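# Sort stickered items into matching-color containers with four arms

## Task

Place every item inside the container whose color is the same as the color of the sticker on that item.

## Robot and tools

Setup: four identical i2rt Big YAM arms named arm1, arm2, arm3 and arm4. Each has six revolute joints, a two-finger gripper and a wrist camera (arm1_cam_wrist to arm4_cam_wrist). Four fixed room cameras also exist: cam_room_a1, cam_room_a2, cam_room_b1, cam_room_b2. An occasional disturbance may nudge a loose object.

Frame: one shared scene frame, in metres, origin on the floor, +z up. Foot (base_link) poses as x, y, z, then quaternion w,x,y,z: arm1 (-0.644, 1.377, 0.914; 0.682, 0.007, 0.004, 0.731); arm2 (-0.655, -0.555, 0.928; 0.747, 0.002, 0.000, -0.665); arm3 (0.651, -1.332, 0.868; 0.663, -0.004, -0.006, -0.748); arm4 (0.648, 0.477, 0.879; 0.687, 0.001, 0.003, 0.727). With joint1 at 0 an arm extends along its foot's own +x. Reach is roughly 1.0 m from the joint1 axis. The reported hand is the pinch point between the finger pads, about 1 cm behind the tips; the fingers point along the hand's +z and open and close along its y. The printed hand position may be wrong, more so when stretched. hand_target is where the currently held joint targets would put the hand.

move: optional keys arm1, arm2, arm3, arm4 (one object per arm) and cameras. An arm not named keeps its previous command. Each arm object may hold:
- joints: absolute targets by name. joint1_rad -2.879 to 2.879 (yaw about the foot, positive counter-clockwise seen from above); joint2_rad 0 to 3.141 (shoulder; 0 points the upper arm back, larger raises it forward); joint3_rad 0 to 3.019 (elbow; 0 folded, larger opens); joint4_rad -1.692 to 1.57 (hand pitch, positive tips fingers up); joint5_rad -1.57 to 1.57 (sideways swing, positive to the arm's right); joint6_rad -2.094 to 2.094 (roll, positive clockwise seen from behind the hand); gripper_m 0 to 0.093, the fingertip gap in metres. Done tolerances: ±0.045, ±0.14, ±0.09, ±0.055, ±0.03, ±0.035 rad and ±0.003 m.
- target: one list of seven numbers [x, y, z, qw, qx, qy, qz], an absolute hand pose in the scene frame (metres, unit quaternion). The hand follows a straight line from its hand_target toward it. When target is given, joints may contain only gripper_m.
- speed: top path speed in m/s, 0.002 to 0.5, default 0.25; only allowed with target. Rotation is capped at twice that value in rad/s.
All motions in a call start together; all hand paths in one call finish together, paced by the slowest. A path lasts 0.5 to 10 s and a call at most 15 s. Each control step clips the commanded pose to 100 mm and 20 degrees from the measured one; expect centimetre errors, overshoot of speed near full stretch, and wide swings for joint moves. Nothing avoids obstacles or other arms. cameras: list of names, or "all"; omitted means all, [] means none. Unknown keys make a call invalid; out-of-range values get it refused.

Results: per arm, joint_positions, Joint velocities (rad/s, gripper m/s; "within noise" when still), joint torques in N m (numbers 3 and 4 wrap at ±28), hand, hand_target, joint_status and hand_status. A "move:" line lists each arm sent motion with "done" or its worst status. "as last shown" marks arms the call did not command; their status reads "not commanded". "pictures" gives the image order. Status words: off_target (resting short, maybe still pushing); time_out (joints now hold nearby targets and keep pushing; on_its_own lists them, "held at" being the target); not_followed, "joint command not followed" or "pose unreachable" (a self/arm-clearance check blocked the move; the arm may retry until given new targets). Send a joint its reported position to stop it pushing.

Gripper: gripping a hard object at full force reads up to 0.005 m narrower (or up to 0.002 m wider) than the object; closed on nothing it reads 0.000 to 0.003. Force climbs sharply a little under the first-contact reading and is at its limit about 0.005 m below it. Soft objects are squeezed more as the target shrinks. Release by commanding a clearly wider gap.

wait: seconds 0 to 10, plus cameras; commands nothing and returns full state. zoom_image: camera plus region [x0, y0, x1, y1] in pixels from the top-left, at most 504 by 504, only for a camera in the newest images. read_manual: section "licences" gives licence text only. finished_scene: scene, the current scene's number; it ends the scene irreversibly, so the items must already sit in the right containers and stay there.

Heat: holding loads, long stretches or pushing against something warms motors. MOTOR HOT appears at 85 °C; at 100 °C an OVER-TEMPERATURE FAULT drops the arm for 30 to 60 s or more, after which keys read limit_stop_at_motor_heat and must be resent.

Avoid: knocking objects off the work area or to the floor (ends the scene), dropping items or releasing them while moving, slamming, arms pressing or hitting each other (closing a gripper on another arm's fingers counts), and sustained hard pushes. The simulation keeps running while the operator thinks, with arms holding the last command. A refused call, or a stop during one, cancels later move, wait and finished_scene calls in that reply.

Each tool is called after "Request:" as a command line: name --argument value for each argument, lists and objects as JSON in quotes; but a table of rows of numbers goes row by row, as --pt "numbers of a row", without its own name.

## Session

Request:
move

Scene clock: 0.00 s.
Joint torques (N m): no reading
Motor temperatures (°C): arm1=[22 24 25 23 21 21 21] | arm2=[24 24 24 22 22 20 23] | arm3=[24 24 23 24 24 23 23] | arm4=[23 21 22 22 25 21 24]
Heat: arm1: hottest joint3_rad 25 °C; arm2: hottest joint1_rad 24 °C; arm3: hottest joint1_rad 24 °C; arm4: hottest joint5_rad 25 °C.
Joint velocities: within noise
arm1.joint_positions: joint1_rad=-0.126 joint2_rad=+0.534 joint3_rad=+1.403 joint4_rad=-1.611 joint5_rad=-0.026 joint6_rad=-0.127 gripper_m=+0.09396
arm1.joint_status: not commanded
arm1.hand: x=-0.6307 y=+1.5344 z=+1.4214 quat_wxyz=(-0.298, +0.671, -0.622, -0.272) (m; scene frame)
arm1.hand_target: x=-0.6306 y=+1.5327 z=+1.4326 quat_wxyz=(-0.308, +0.666, -0.618, -0.280) (m; scene frame)
arm1.hand_status: not commanded
arm2.joint_positions: joint1_rad=-0.045 joint2_rad=+0.390 joint3_rad=+1.428 joint4_rad=-1.186 joint5_rad=+0.166 joint6_rad=-0.774 gripper_m=+0.09396
arm2.joint_status: not commanded
arm2.hand: x=-0.6756 y=-0.6916 z=+1.5578 quat_wxyz=(-0.217, -0.319, -0.688, +0.615) (m; scene frame)
arm2.hand_target: x=-0.6760 y=-0.6854 z=+1.5652 quat_wxyz=(-0.221, -0.317, -0.681, +0.622) (m; scene frame)
arm2.hand_status: not commanded
arm3.joint_positions: joint1_rad=+0.075 joint2_rad=+0.276 joint3_rad=+1.523 joint4_rad=-1.599 joint5_rad=-0.185 joint6_rad=-0.597 gripper_m=+0.09396
arm3.joint_status: not commanded
arm3.hand: x=+0.6803 y=-1.3506 z=+1.4452 quat_wxyz=(-0.326, -0.350, -0.735, +0.481) (m; scene frame)
arm3.hand_target: x=+0.6804 y=-1.3484 z=+1.4507 quat_wxyz=(-0.328, -0.347, -0.731, +0.487) (m; scene frame)
arm3.hand_status: not commanded
arm4.joint_positions: joint1_rad=+0.109 joint2_rad=+0.555 joint3_rad=+1.556 joint4_rad=-1.251 joint5_rad=+0.178 joint6_rad=-0.775 gripper_m=+0.09396
arm4.joint_status: not commanded
arm4.hand: x=+0.6522 y=+0.6599 z=+1.5276 quat_wxyz=(-0.572, +0.731, -0.297, -0.221) (m; scene frame)
arm4.hand_target: x=+0.6531 y=+0.6547 z=+1.5360 quat_wxyz=(-0.580, +0.725, -0.296, -0.226) (m; scene frame)
arm4.hand_status: not commanded
pictures: arm1_cam_wrist, arm2_cam_wrist, arm3_cam_wrist, arm4_cam_wrist, cam_room_a1, cam_room_a2, cam_room_b1, cam_room_b2
Images, in order (width x height): arm1_cam_wrist 672x504, arm2_cam_wrist 672x504, arm3_cam_wrist 672x504, arm4_cam_wrist 672x504, cam_room_a1 672x504, cam_room_a2 672x504, cam_room_b1 672x504, cam_room_b2 672x504.

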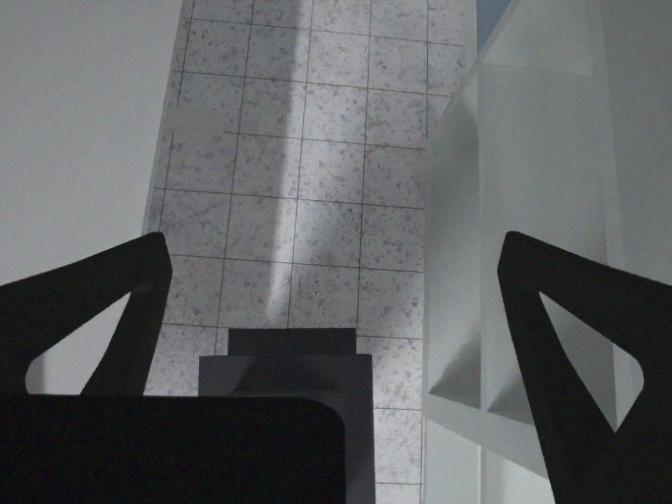

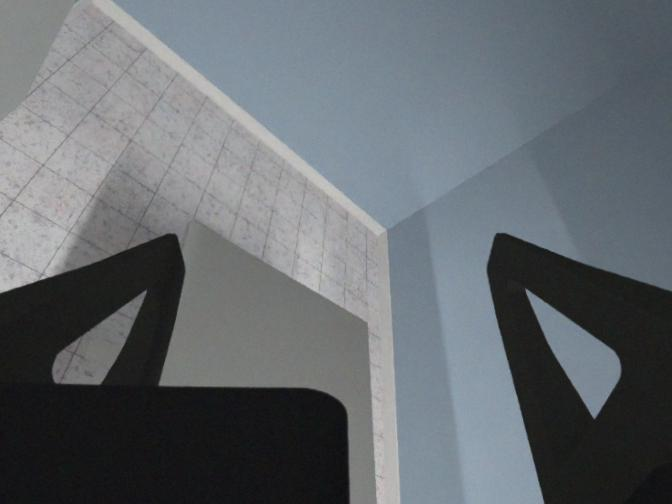

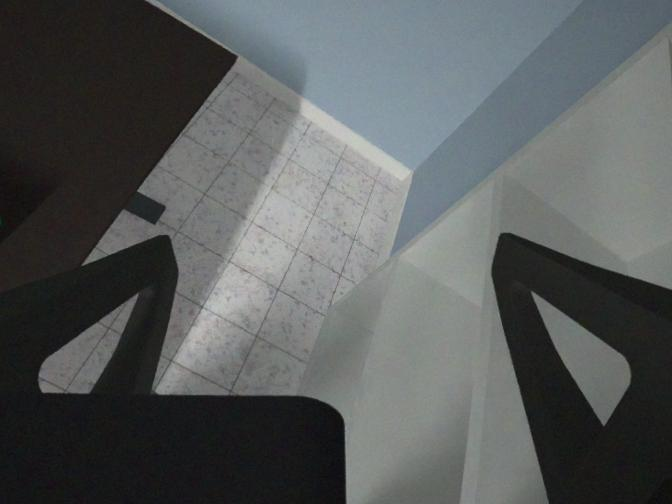

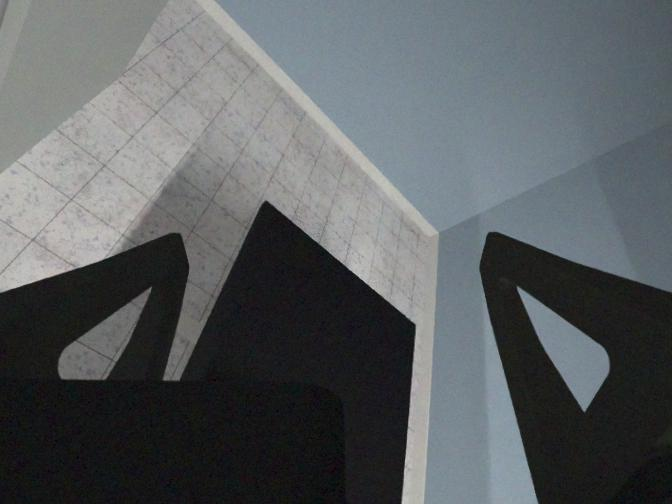

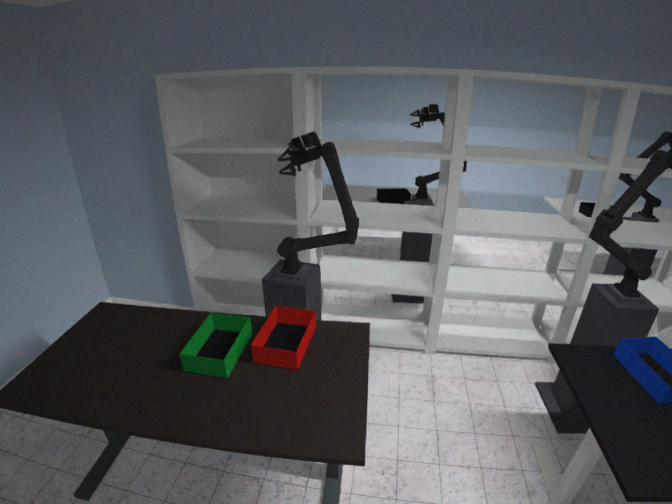

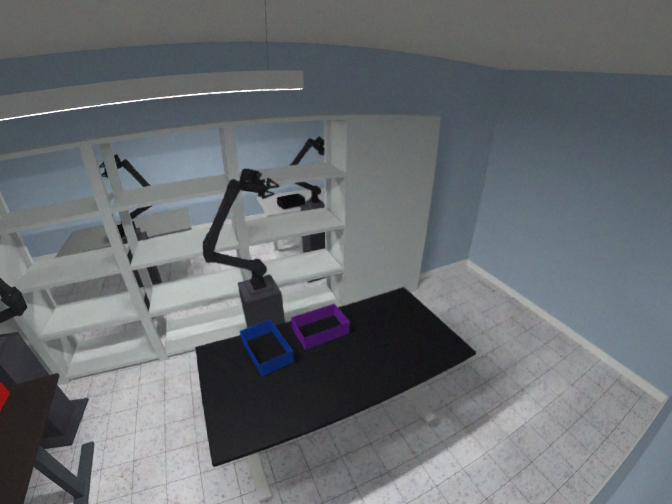

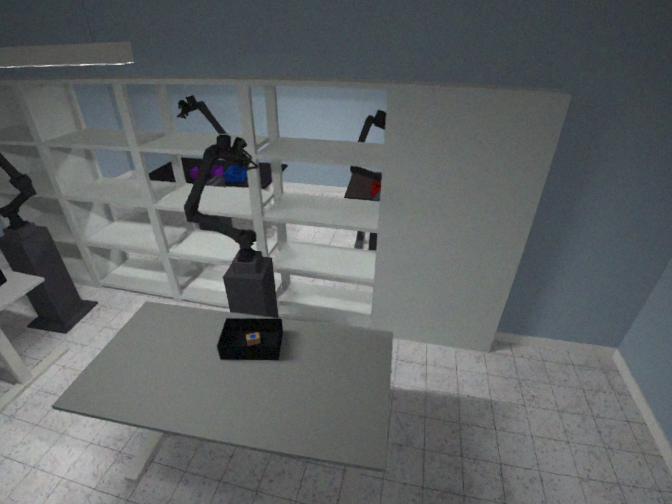

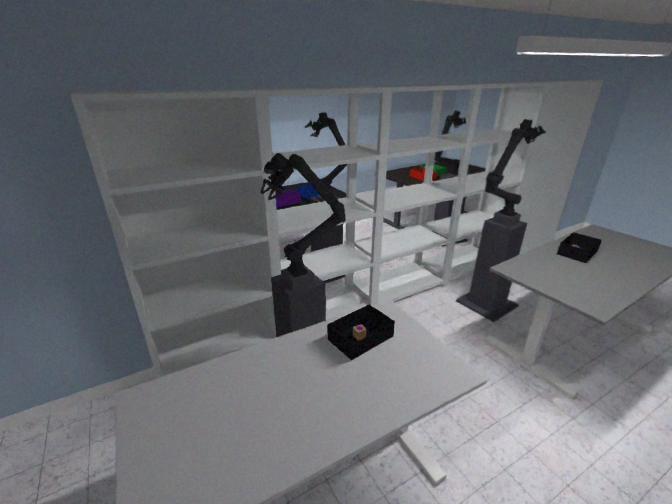

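Request:
zoom_image --camera "cam_room_b1" --region '[190, 290, 320, 390]'

Request:
zoom_image --camera "cam_room_b2" --region '[300, 290, 430, 390]'

Request:
zoom_image --camera "cam_room_a1" --region '[140, 40, 644, 418]'

Request:
zoom_image --camera "cam_room_a2" --region '[0, 80, 480, 440]'

Request:
zoom_image --camera "cam_room_b1" --region '[0, 60, 500, 435]'

Request:
zoom_image --camera "cam_room_b2" --region '[70, 70, 570, 445]'

Scaled by 3.877.

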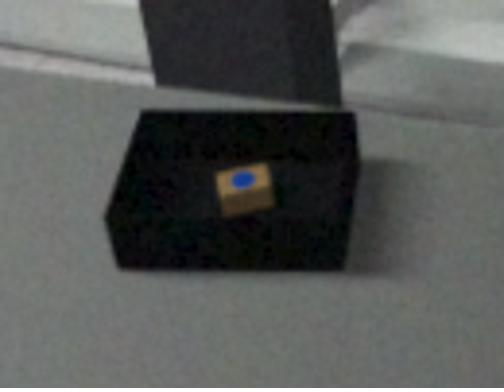

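Scaled by 3.877.

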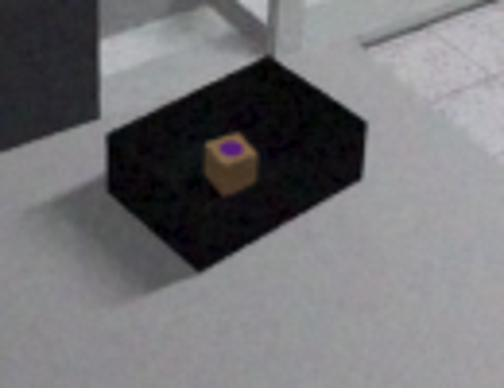

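Scaled by 1.000.

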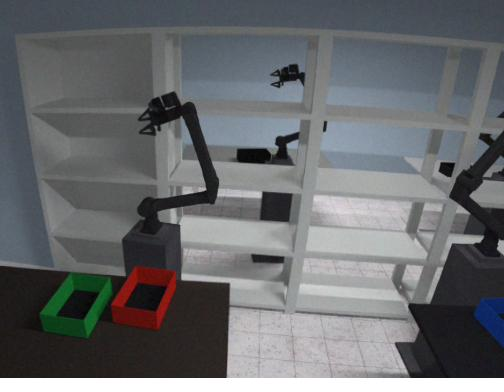

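Scaled by 1.050.

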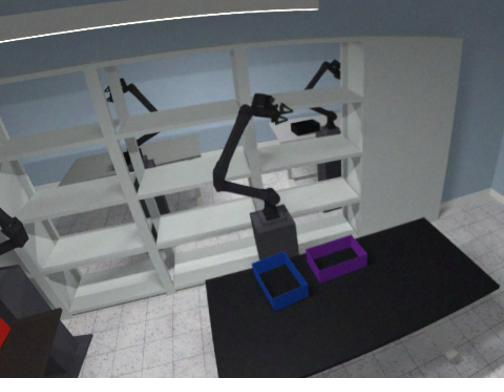

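Scaled by 1.008.

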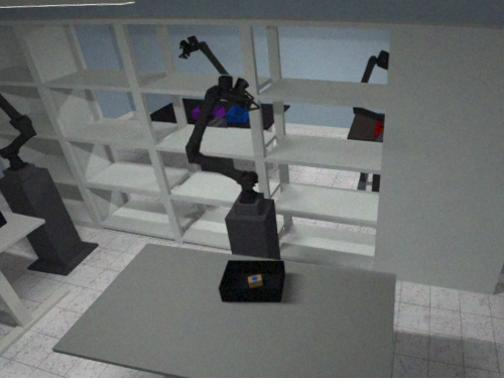

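Scaled by 1.008.

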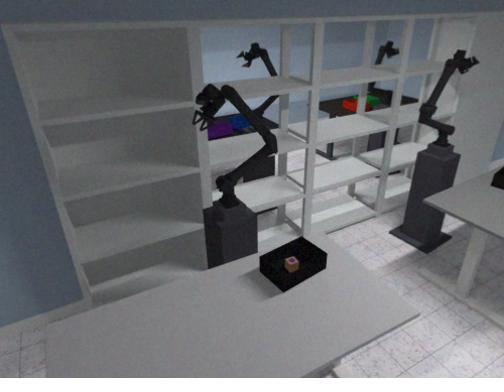

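Request:
move --arm1 '{"joints": {"joint1_rad": 1.5, "joint5_rad": 0, "joint6_rad": 0}}' --arm2 '{"joints": {"joint1_rad": -1.68, "joint5_rad": 0, "joint6_rad": 0}}' --arm3 '{"joints": {"joint1_rad": 1.69, "joint5_rad": 0, "joint6_rad": 0}}' --arm4 '{"joints": {"joint1_rad": -1.63, "joint5_rad": 0, "joint6_rad": 0}}'

Scene clock: 53.97 s.
Joint torques (N m): arm1=[-0.85 6.12 10.22 1.92 0.09 0.09] | arm2=[0.21 5.01 8.91 2.71 -0.06 0.21] | arm3=[1.96 9.93 5.41 1.99 0.07 0.03] | arm4=[0.56 4.25 7.23 1.62 0.03 0.16]
Motor temperatures (°C): arm1=[22 24 29 24 21 21 21] | arm2=[24 25 27 23 22 20 23] | arm3=[24 25 24 24 24 23 23] | arm4=[23 22 26 22 25 21 24]
Heat: arm1: hottest joint3_rad 29 °C; arm2: hottest joint3_rad 27 °C; arm3: hottest joint2_rad 25 °C; arm4: hottest joint3_rad 26 °C.
move: arm1 done; arm2 done; arm3 done; arm4 done
Joint velocities: within noise
arm1.joint_positions: joint1_rad=+1.493 joint2_rad=+0.534 joint3_rad=+1.403 joint4_rad=-1.611 joint5_rad=+0.000 joint6_rad=-0.007 gripper_m=+0.09398
arm1.joint_status: all done
arm1.hand: x=-0.7943 y=+1.3779 z=+1.4235 quat_wxyz=(-0.004, +0.912, +0.000, -0.410) (m; scene frame)
arm1.hand_target: x=-0.7924 y=+1.3767 z=+1.4347 quat_wxyz=(-0.002, +0.906, -0.001, -0.422) (m; scene frame)
arm1.hand_status: not commanded
arm2.joint_positions: joint1_rad=-1.675 joint2_rad=+0.390 joint3_rad=+1.428 joint4_rad=-1.186 joint5_rad=+0.002 joint6_rad=-0.014 gripper_m=+0.09398
arm2.joint_status: all done
arm2.hand: x=-0.7912 y=-0.5583 z=+1.5577 quat_wxyz=(+0.002, -0.758, -0.011, +0.652) (m; scene frame)
arm2.hand_target: x=-0.7849 y=-0.5578 z=+1.5651 quat_wxyz=(-0.001, -0.751, -0.004, +0.660) (m; scene frame)
arm2.hand_status: not commanded
arm3.joint_positions: joint1_rad=+1.681 joint2_rad=+0.276 joint3_rad=+1.523 joint4_rad=-1.599 joint5_rad=-0.001 joint6_rad=-0.008 gripper_m=+0.09398
arm3.joint_status: all done
arm3.hand: x=+0.6786 y=-1.3243 z=+1.4438 quat_wxyz=(-0.573, +0.003, -0.820, +0.010) (m; scene frame)
arm3.hand_target: x=+0.6764 y=-1.3241 z=+1.4494 quat_wxyz=(-0.580, +0.003, -0.815, +0.006) (m; scene frame)
arm3.hand_status: not commanded
arm4.joint_positions: joint1_rad=-1.624 joint2_rad=+0.555 joint3_rad=+1.556 joint4_rad=-1.251 joint5_rad=+0.002 joint6_rad=-0.014 gripper_m=+0.09399
arm4.joint_status: all done
arm4.hand: x=+0.8312 y=+0.4793 z=+1.5267 quat_wxyz=(-0.612, +0.007, -0.791, +0.005) (m; scene frame)
arm4.hand_target: x=+0.8260 y=+0.4787 z=+1.5352 quat_wxyz=(-0.620, +0.000, -0.784, +0.002) (m; scene frame)
arm4.hand_status: not commanded
pictures: arm1_cam_wrist, arm2_cam_wrist, arm3_cam_wrist, arm4_cam_wrist, cam_room_a1, cam_room_a2, cam_room_b1, cam_room_b2
Images, in order (width x height): arm1_cam_wrist 672x504, arm2_cam_wrist 672x504, arm3_cam_wrist 672x504, arm4_cam_wrist 672x504, cam_room_a1 672x504, cam_room_a2 672x504, cam_room_b1 672x504, cam_room_b2 672x504.

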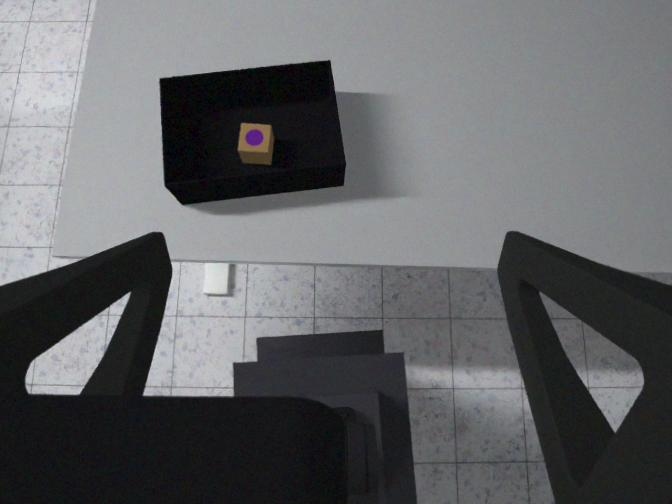

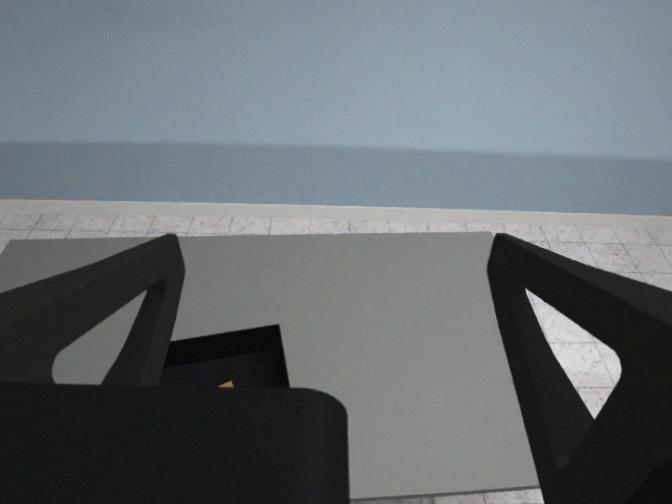

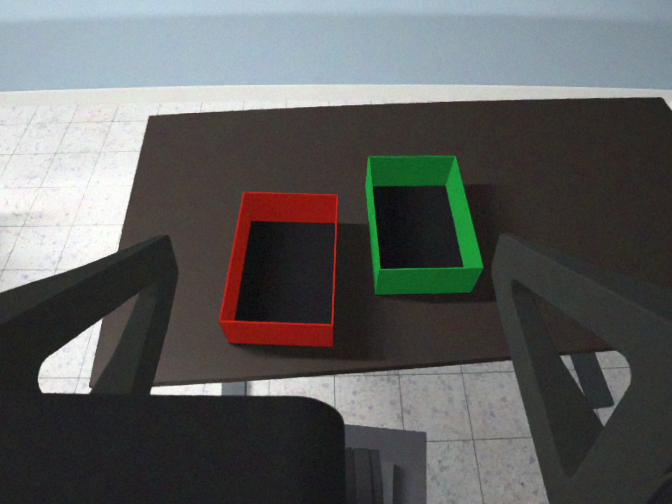

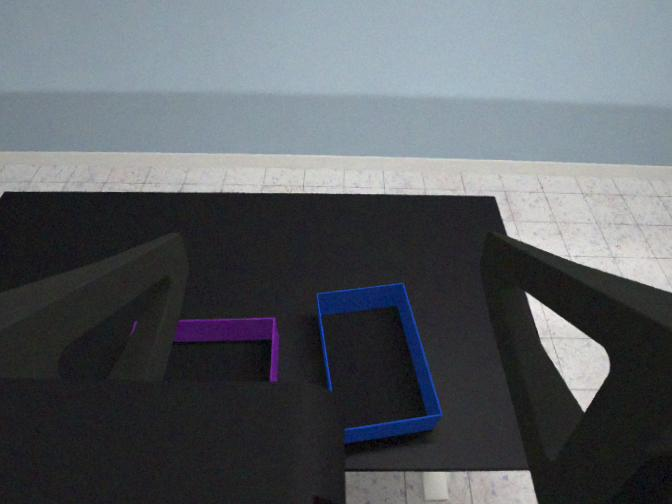

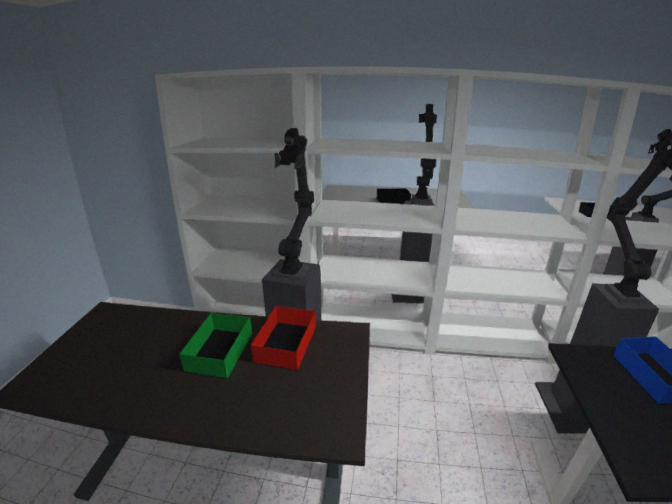

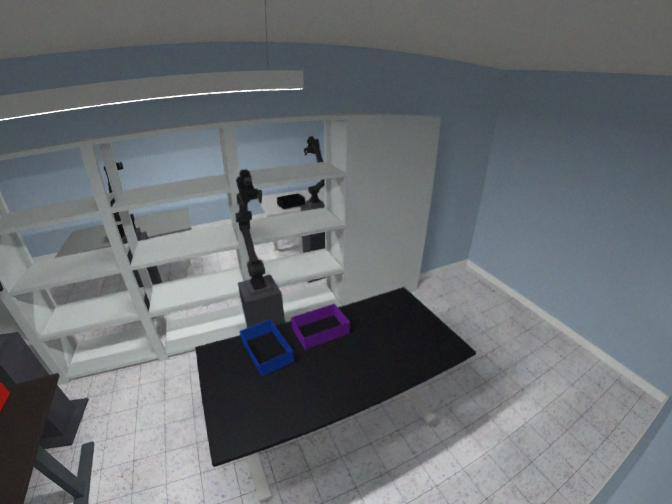

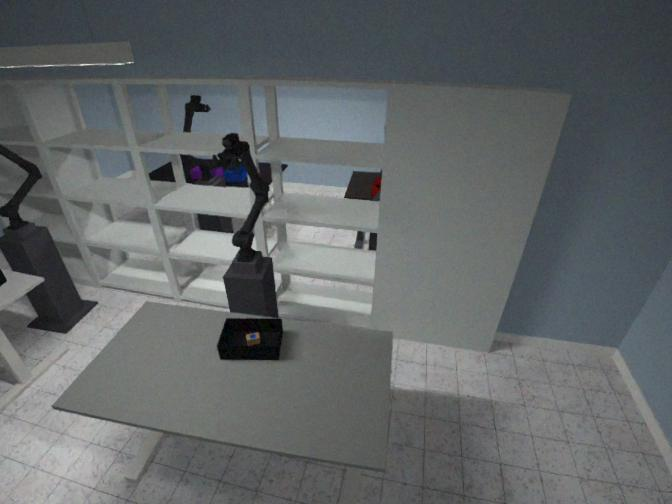

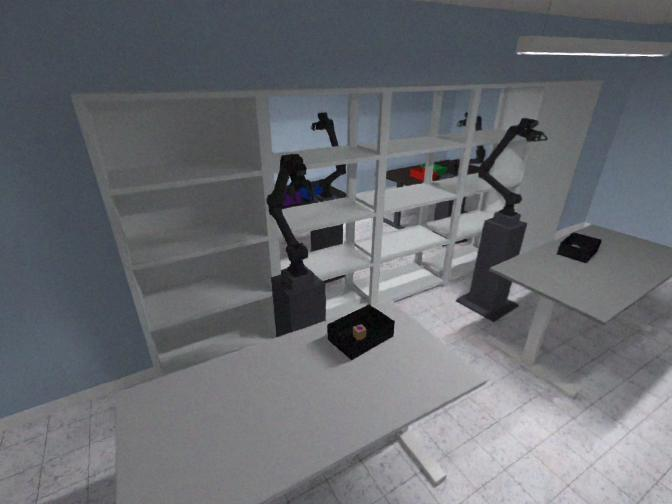

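Request:
move --arm1 '{"target": [-1.05, 1.377, 1.30, 0, 1, 0, 0]}' --arm2 '{"target": [-1.05, -0.555, 1.30, 0, 1, 0, 0]}' --arm3 '{"target": [1.05, -1.332, 1.30, 0, 0, 1, 0]}' --arm4 '{"target": [1.05, 0.477, 1.30, 0, 0, 1, 0]}'

Scene clock: 71.23 s.
Joint torques (N m): arm1=[-0.85 -7.65 15.82 0.24 0 0.1] | arm2=[0.32 -10.7 15.92 0.49 0.13 0.16] | arm3=[1.85 -10.81 12.89 0.17 0.12 -0.07] | arm4=[0.15 -9.47 10.77 0.09 0 0.13]
Motor temperatures (°C): arm1=[22 24 29 23 21 21 21] | arm2=[24 25 28 23 22 20 23] | arm3=[24 25 25 24 24 23 23] | arm4=[23 22 27 22 25 21 24]
Heat: arm1: hottest joint3_rad 29 °C; arm2: hottest joint3_rad 28 °C; arm3: hottest joint2_rad 25 °C; arm4: hottest joint3_rad 27 °C.
move: arm1 off_target; arm2 off_target; arm3 off_target; arm4 off_target
Joint velocities: within noise
arm1.joint_positions: joint1_rad=+1.493 joint2_rad=+1.350 joint3_rad=+1.573 joint4_rad=-1.684 joint5_rad=-0.002 joint6_rad=-0.007 gripper_m=+0.09398
arm1.joint_status: not commanded
arm1.hand: x=-1.0426 y=+1.3804 z=+1.2752 quat_wxyz=(-0.001, +0.998, -0.001, -0.062) (m; scene frame)
arm1.hand_target: x=-1.0489 y=+1.3771 z=+1.2989 quat_wxyz=(+0.000, +0.996, +0.000, -0.087) (m; scene frame)
arm1.hand_status: off_target (0.026 m and 7.2 deg from the pose sent, 0.284 m and 48.4 deg at the start; a joint's target at an end of its range on 60 of 108 steps)
arm2.joint_positions: joint1_rad=-1.687 joint2_rad=+1.294 joint3_rad=+1.511 joint4_rad=-1.671 joint5_rad=-0.007 joint6_rad=-0.012 gripper_m=+0.09398
arm2.joint_status: not commanded
arm2.hand: x=-1.0412 y=-0.5573 z=+1.2787 quat_wxyz=(-0.001, -0.998, -0.007, +0.057) (m; scene frame)
arm2.hand_target: x=-1.0491 y=-0.5551 z=+1.2989 quat_wxyz=(+0.000, -0.997, +0.000, +0.077) (m; scene frame)
arm2.hand_status: off_target (0.023 m and 6.6 deg from the pose sent, 0.365 m and 81.4 deg at the start; a joint's target at an end of its range on 41 of 108 steps)
arm3.joint_positions: joint1_rad=+1.658 joint2_rad=+1.293 joint3_rad=+1.649 joint4_rad=-1.698 joint5_rad=-0.017 joint6_rad=-0.016 gripper_m=+0.09398
arm3.joint_status: not commanded
arm3.hand: x=+1.0472 y=-1.3370 z=+1.2752 quat_wxyz=(-0.115, -0.007, -0.993, +0.001) (m; scene frame)
arm3.hand_target: x=+1.0491 y=-1.3322 z=+1.2987 quat_wxyz=(-0.141, +0.000, -0.990, +0.003) (m; scene frame)
arm3.hand_status: off_target (0.025 m and 13.2 deg from the pose sent, 0.398 m and 69.9 deg at the start; a joint's target at an end of its range on 68 of 108 steps)
arm4.joint_positions: joint1_rad=-1.624 joint2_rad=+1.274 joint3_rad=+1.636 joint4_rad=-1.668 joint5_rad=+0.000 joint6_rad=-0.014 gripper_m=+0.09399
arm4.joint_status: not commanded
arm4.hand: x=+1.0474 y=+0.4794 z=+1.2881 quat_wxyz=(-0.130, +0.008, -0.991, +0.002) (m; scene frame)
arm4.hand_target: x=+1.0498 y=+0.4770 z=+1.2991 quat_wxyz=(-0.138, +0.001, -0.990, +0.001) (m; scene frame)
arm4.hand_status: off_target (0.012 m and 15.0 deg from the pose sent, 0.315 m and 75.4 deg at the start; a joint's target at an end of its range on 57 of 108 steps)
pictures: arm1_cam_wrist, arm2_cam_wrist, arm3_cam_wrist, arm4_cam_wrist, cam_room_a1, cam_room_a2, cam_room_b1, cam_room_b2
Images, in order (width x height): arm1_cam_wrist 672x504, arm2_cam_wrist 672x504, arm3_cam_wrist 672x504, arm4_cam_wrist 672x504, cam_room_a1 672x504, cam_room_a2 672x504, cam_room_b1 672x504, cam_room_b2 672x504.

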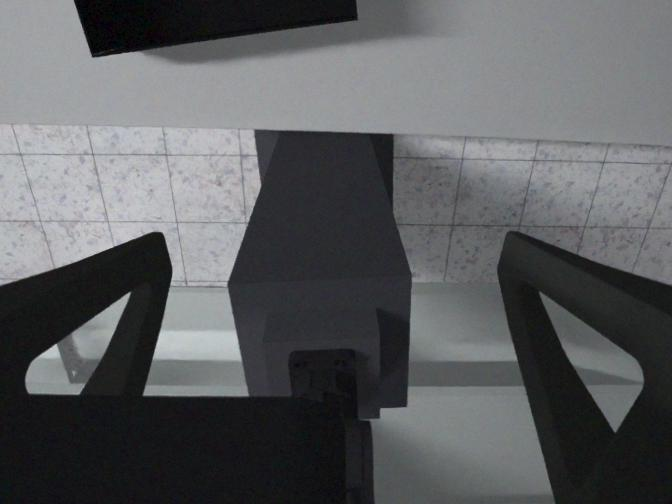

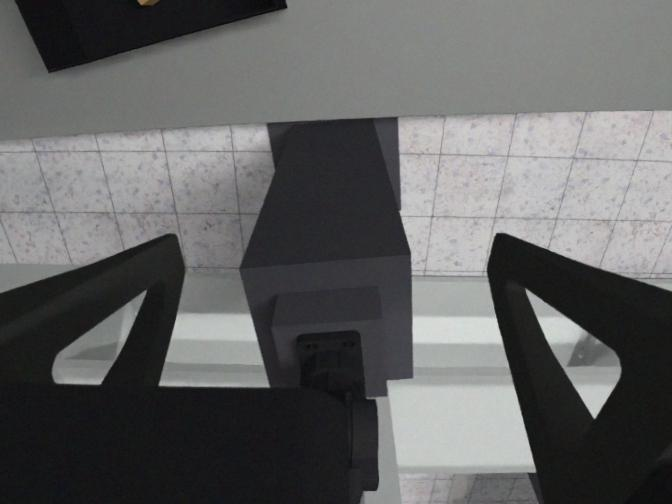

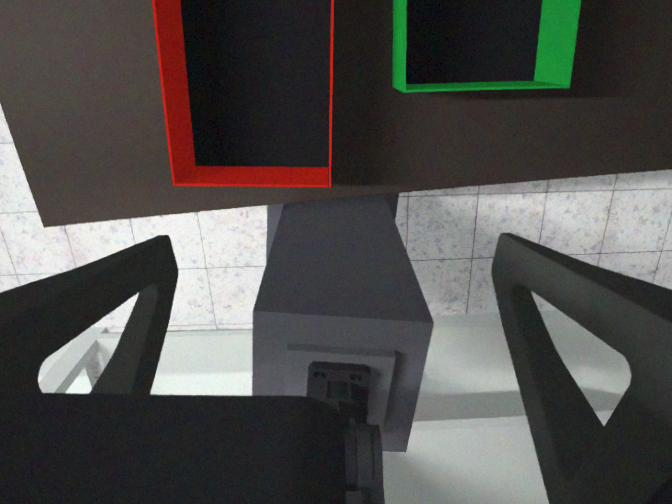

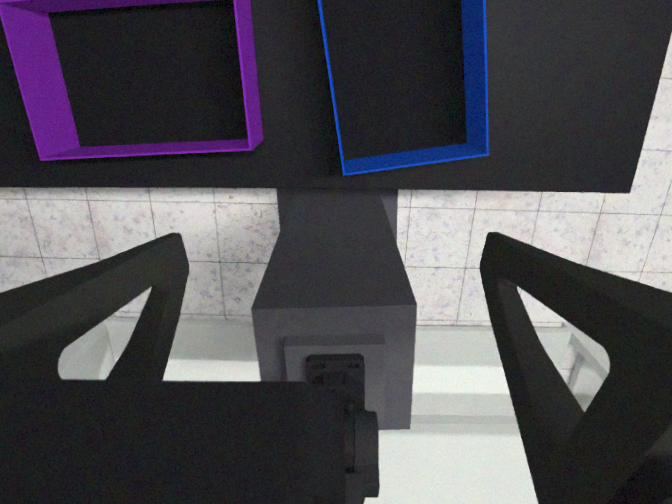

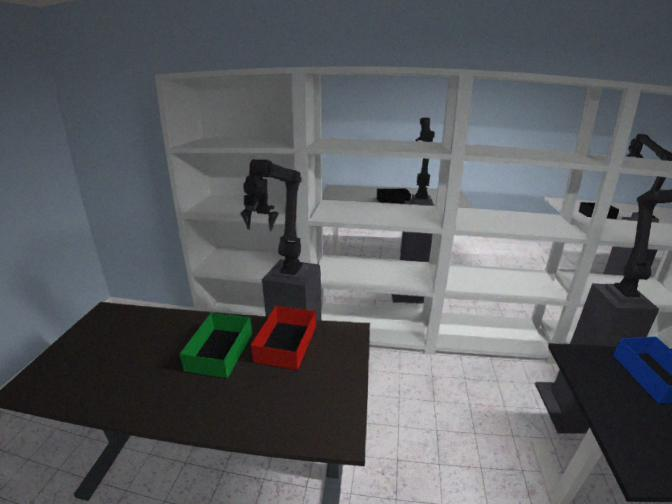

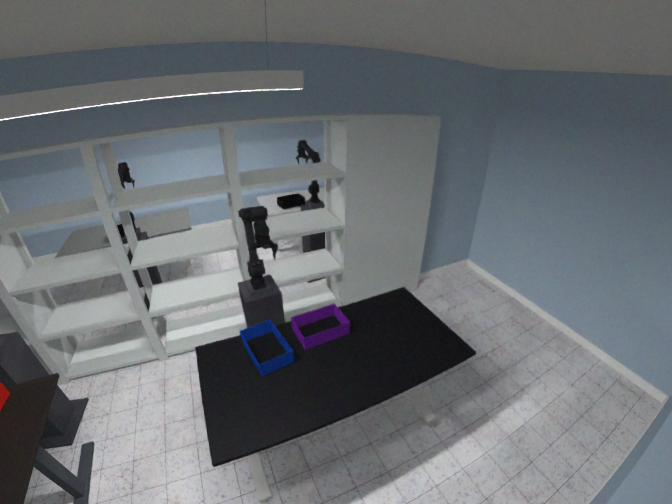

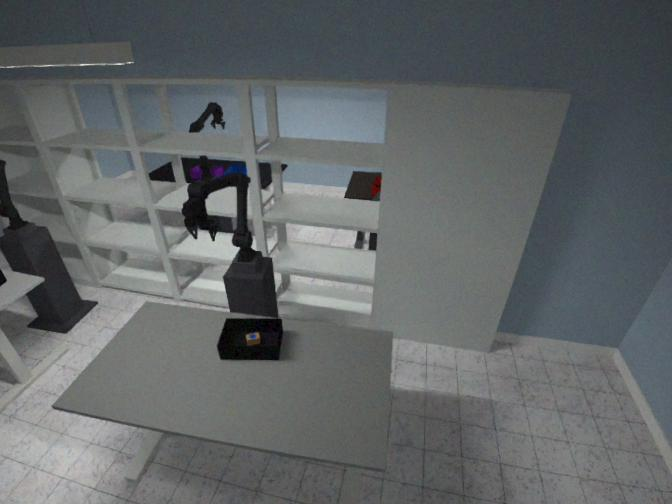

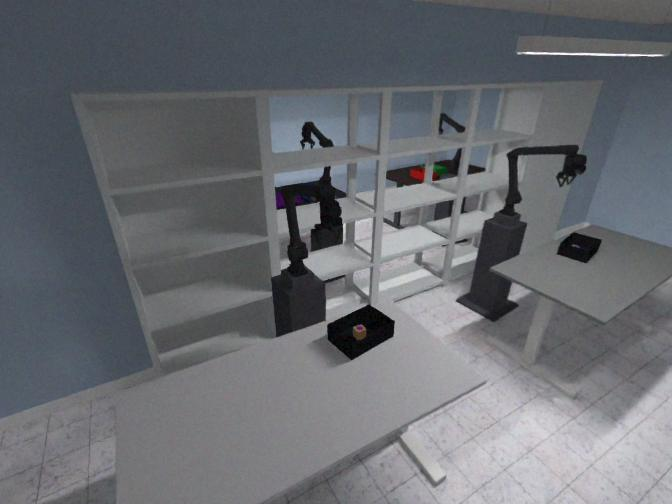

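Request:
zoom_image --camera "arm1_cam_wrist" --region '[200, 120, 452, 309]'

Request:
zoom_image --camera "arm4_cam_wrist" --region '[200, 170, 452, 359]'

Scaled by 2.000.

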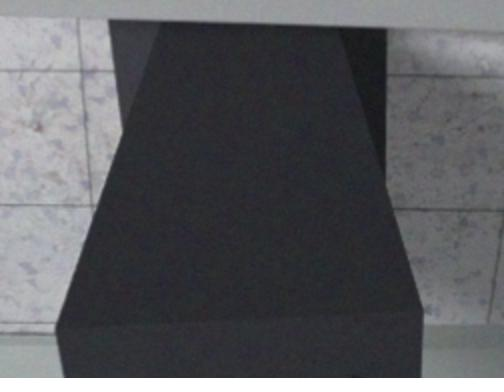

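Scaled by 2.000.

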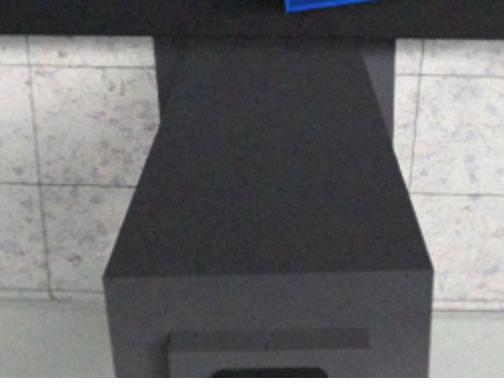

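Request:
move --arm1 '{"target": [-0.95, 1.30, 1.20, 0, 0.9659, 0, -0.2588]}' --arm2 '{"target": [-0.95, -0.62, 1.20, 0, 0.9659, 0, -0.2588]}' --arm3 '{"target": [0.95, -1.332, 1.20, 0.2588, 0, 0.9659, 0]}' --arm4 '{"target": [0.95, 0.51, 1.20, 0.2588, 0, 0.9659, 0]}' --cameras '["arm1_cam_wrist", "arm2_cam_wrist", "arm3_cam_wrist", "arm4_cam_wrist"]'

Request:
move --arm1 '{"target": [-0.95, 1.30, 1.10, 0, 0.9659, 0, -0.2588]}' --arm2 '{"target": [-0.95, -0.62, 1.10, 0, 0.9659, 0, -0.2588]}' --arm3 '{"target": [0.95, -1.332, 1.10, 0.2588, 0, 0.9659, 0]}' --arm4 '{"target": [0.95, 0.51, 1.10, 0.2588, 0, 0.9659, 0]}' --cameras '["arm1_cam_wrist", "arm2_cam_wrist", "arm3_cam_wrist", "arm4_cam_wrist"]'

Scene clock: 114.87 s.
Joint torques (N m): arm1=[-1.44 -0.67 12.08 1.92 0.21 0.1] | arm2=[1.03 -4.13 11.12 2.43 0.27 0.2] | arm3=[1.38 -2.55 9.01 1.58 -0.09 -0.09] | arm4=[0.85 -2.9 9.03 1.33 0.23 0.17]
Motor temperatures (°C): arm1=[22 25 33 23 21 21 21] | arm2=[24 25 36 22 22 20 23] | arm3=[24 25 31 24 24 23 23] | arm4=[23 22 29 22 24 21 24]
Heat: arm1: hottest joint3_rad 33 °C; arm2: hottest joint3_rad 36 °C; arm3: hottest joint3_rad 31 °C; arm4: hottest joint3_rad 29 °C.
move: arm1 done; arm2 done; arm3 done; arm4 done
Joint velocities: within noise
arm1.joint_positions: joint1_rad=+1.823 joint2_rad=+0.858 joint3_rad=+0.941 joint4_rad=-1.199 joint5_rad=+0.152 joint6_rad=+0.280 gripper_m=+0.09398
arm1.joint_status: not commanded
arm1.hand: x=-0.9452 y=+1.3027 z=+1.1925 quat_wxyz=(-0.005, +0.970, +0.003, -0.244) (m; scene frame)
arm1.hand_target: x=-0.9498 y=+1.3001 z=+1.2001 quat_wxyz=(+0.000, +0.966, +0.000, -0.259) (m; scene frame)
arm1.hand_status: done (0.009 m and 1.9 deg from the pose sent, 0.144 m and 22.9 deg at the start)
arm2.joint_positions: joint1_rad=-1.393 joint2_rad=+0.785 joint3_rad=+0.899 joint4_rad=-1.185 joint5_rad=+0.141 joint6_rad=+0.246 gripper_m=+0.09398
arm2.joint_status: not commanded
arm2.hand: x=-0.9483 y=-0.6191 z=+1.2027 quat_wxyz=(+0.002, -0.967, -0.006, +0.255) (m; scene frame)
arm2.hand_target: x=-0.9500 y=-0.6200 z=+1.2000 quat_wxyz=(+0.000, -0.966, +0.000, +0.259) (m; scene frame)
arm2.hand_status: done (0.003 m and 0.9 deg from the pose sent, 0.136 m and 23.4 deg at the start)
arm3.joint_positions: joint1_rad=+1.658 joint2_rad=+0.798 joint3_rad=+1.054 joint4_rad=-1.316 joint5_rad=-0.024 joint6_rad=-0.016 gripper_m=+0.09398
arm3.joint_status: not commanded
arm3.hand: x=+0.9463 y=-1.3334 z=+1.1992 quat_wxyz=(-0.253, -0.004, -0.967, +0.001) (m; scene frame)
arm3.hand_target: x=+0.9499 y=-1.3320 z=+1.2001 quat_wxyz=(-0.259, +0.000, -0.966, +0.000) (m; scene frame)
arm3.hand_status: done (0.004 m and 0.8 deg from the pose sent, 0.123 m and 16.8 deg at the start)
arm4.joint_positions: joint1_rad=-1.488 joint2_rad=+0.800 joint3_rad=+1.025 joint4_rad=-1.288 joint5_rad=+0.067 joint6_rad=+0.114 gripper_m=+0.09399
arm4.joint_status: not commanded
arm4.hand: x=+0.9466 y=+0.5081 z=+1.1975 quat_wxyz=(-0.250, +0.004, -0.968, +0.002) (m; scene frame)
arm4.hand_target: x=+0.9499 y=+0.5100 z=+1.2000 quat_wxyz=(-0.259, +0.000, -0.966, +0.000) (m; scene frame)
arm4.hand_status: done (0.005 m and 1.1 deg from the pose sent, 0.135 m and 15.1 deg at the start)
pictures: arm1_cam_wrist, arm2_cam_wrist, arm3_cam_wrist, arm4_cam_wrist
Images, in order (width x height): arm1_cam_wrist 672x504, arm2_cam_wrist 672x504, arm3_cam_wrist 672x504, arm4_cam_wrist 672x504.

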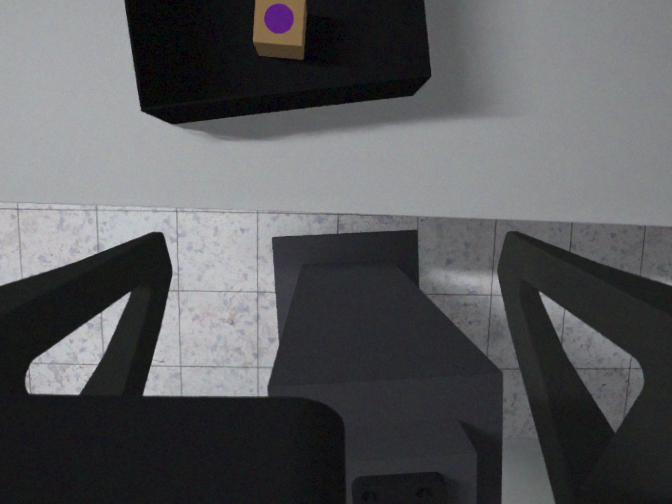

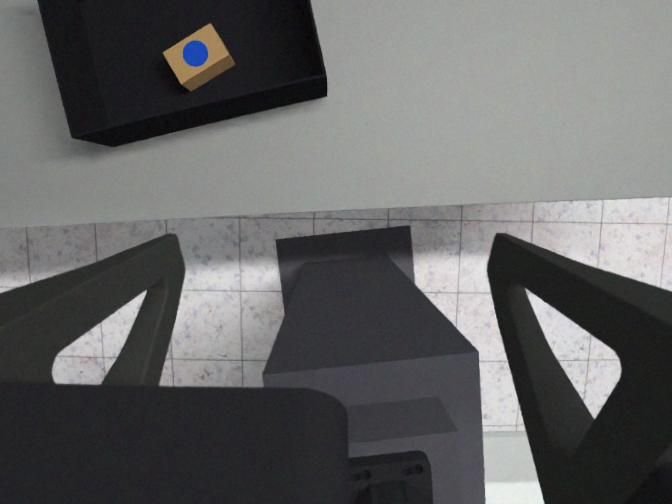

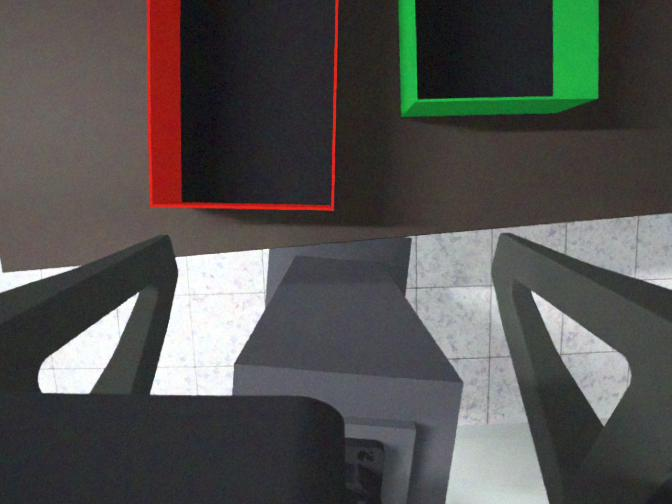

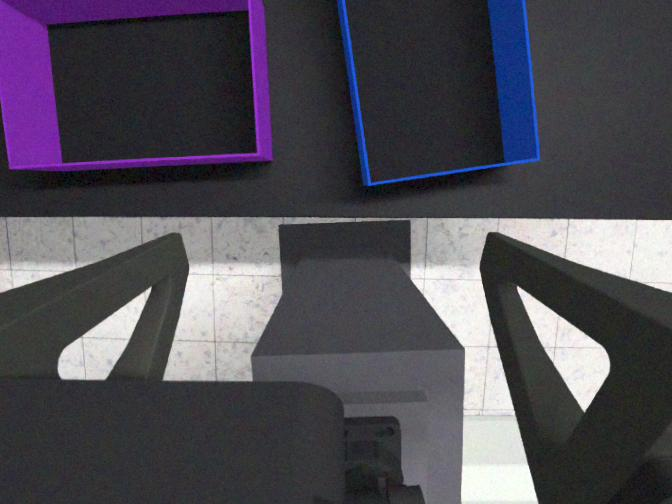

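Scene clock: 116.00 s.
Joint torques (N m): arm1=[-1.14 -0.03 12.31 1.81 0.19 0.11] | arm2=[1.2 -3.14 11.36 2.41 0.27 0.21] | arm3=[1.96 -3.6 9.59 1.52 0.02 -0.04] | arm4=[1.61 -3.96 9.62 1.31 0.25 0.16]
Motor temperatures (°C): arm1=[22 25 33 23 21 21 21] | arm2=[24 25 36 22 22 20 23] | arm3=[24 25 31 24 24 23 23] | arm4=[23 22 29 22 24 21 24]
Heat: arm1: hottest joint3_rad 33 °C; arm2: hottest joint3_rad 36 °C; arm3: hottest joint3_rad 31 °C; arm4: hottest joint3_rad 29 °C.
move: arm1 done; arm2 done; arm3 done; arm4 done
Joint velocities: within noise
arm1.joint_positions: joint1_rad=+1.823 joint2_rad=+0.856 joint3_rad=+0.679 joint4_rad=-0.932 joint5_rad=+0.153 joint6_rad=+0.283 gripper_m=+0.09398
arm1.joint_status: not commanded
arm1.hand: x=-0.9430 y=+1.3045 z=+1.0939 quat_wxyz=(-0.005, +0.969, +0.001, -0.247) (m; scene frame)
arm1.hand_target: x=-0.9498 y=+1.3001 z=+1.1002 quat_wxyz=(+0.000, +0.966, +0.000, -0.259) (m; scene frame)
arm1.hand_status: done (0.010 m and 1.5 deg from the pose sent, 0.093 m and 1.9 deg at the start)
arm2.joint_positions: joint1_rad=-1.393 joint2_rad=+0.784 joint3_rad=+0.637 joint4_rad=-0.917 joint5_rad=+0.142 joint6_rad=+0.248 gripper_m=+0.09398
arm2.joint_status: not commanded
arm2.hand: x=-0.9477 y=-0.6186 z=+1.1039 quat_wxyz=(+0.001, -0.966, -0.005, +0.258) (m; scene frame)
arm2.hand_target: x=-0.9499 y=-0.6200 z=+1.1001 quat_wxyz=(+0.000, -0.966, +0.000, +0.259) (m; scene frame)
arm2.hand_status: done (0.005 m and 0.6 deg from the pose sent, 0.103 m and 0.9 deg at the start)
arm3.joint_positions: joint1_rad=+1.658 joint2_rad=+0.771 joint3_rad=+0.769 joint4_rad=-1.074 joint5_rad=-0.024 joint6_rad=-0.016 gripper_m=+0.09398
arm3.joint_status: not commanded
arm3.hand: x=+0.9468 y=-1.3348 z=+1.0939 quat_wxyz=(-0.246, -0.004, -0.969, +0.001) (m; scene frame)
arm3.hand_target: x=+0.9499 y=-1.3321 z=+1.1000 quat_wxyz=(-0.259, +0.000, -0.966, +0.000) (m; scene frame)
arm3.hand_status: done (0.007 m and 1.6 deg from the pose sent, 0.099 m and 0.8 deg at the start)
arm4.joint_positions: joint1_rad=-1.488 joint2_rad=+0.783 joint3_rad=+0.744 joint4_rad=-1.041 joint5_rad=+0.067 joint6_rad=+0.115 gripper_m=+0.09399
arm4.joint_status: not commanded
arm4.hand: x=+0.9463 y=+0.5077 z=+1.0920 quat_wxyz=(-0.243, +0.004, -0.970, +0.003) (m; scene frame)
arm4.hand_target: x=+0.9499 y=+0.5099 z=+1.1002 quat_wxyz=(-0.259, +0.000, -0.966, +0.000) (m; scene frame)
arm4.hand_status: done (0.009 m and 2.0 deg from the pose sent, 0.098 m and 1.1 deg at the start)
pictures: arm1_cam_wrist, arm2_cam_wrist, arm3_cam_wrist, arm4_cam_wrist
Images, in order (width x height): arm1_cam_wrist 672x504, arm2_cam_wrist 672x504, arm3_cam_wrist 672x504, arm4_cam_wrist 672x504.

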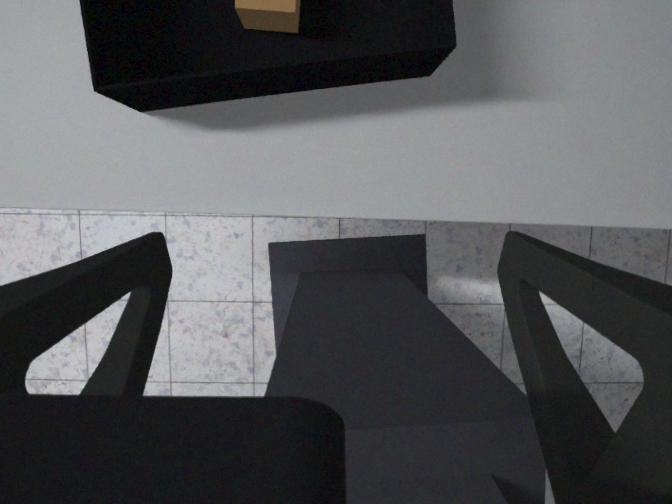

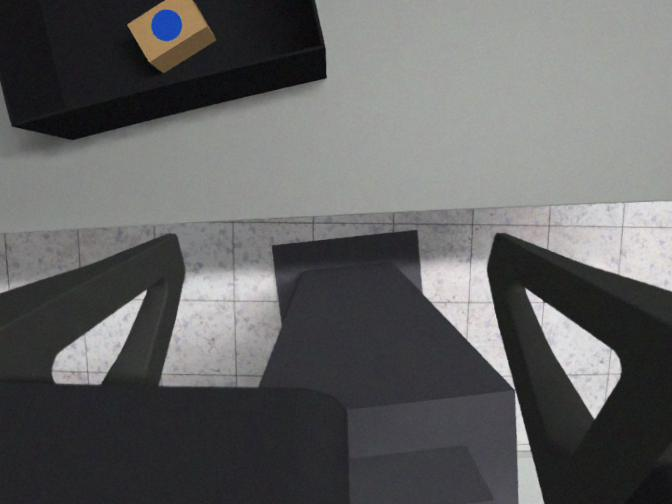

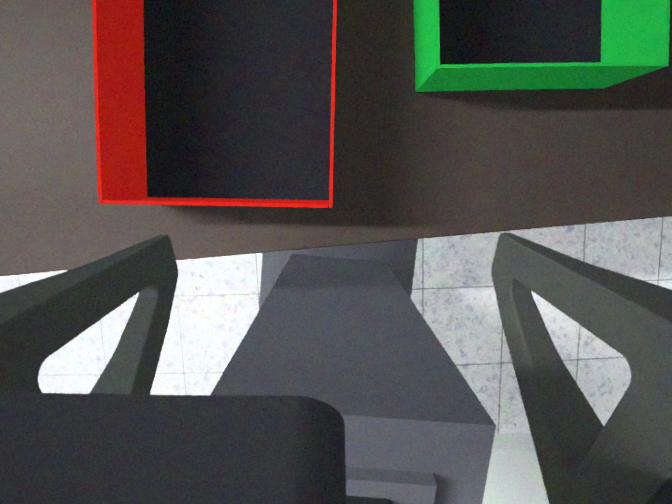

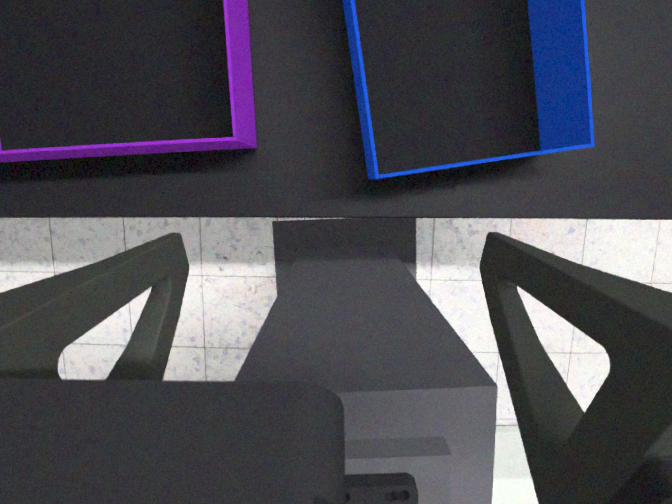

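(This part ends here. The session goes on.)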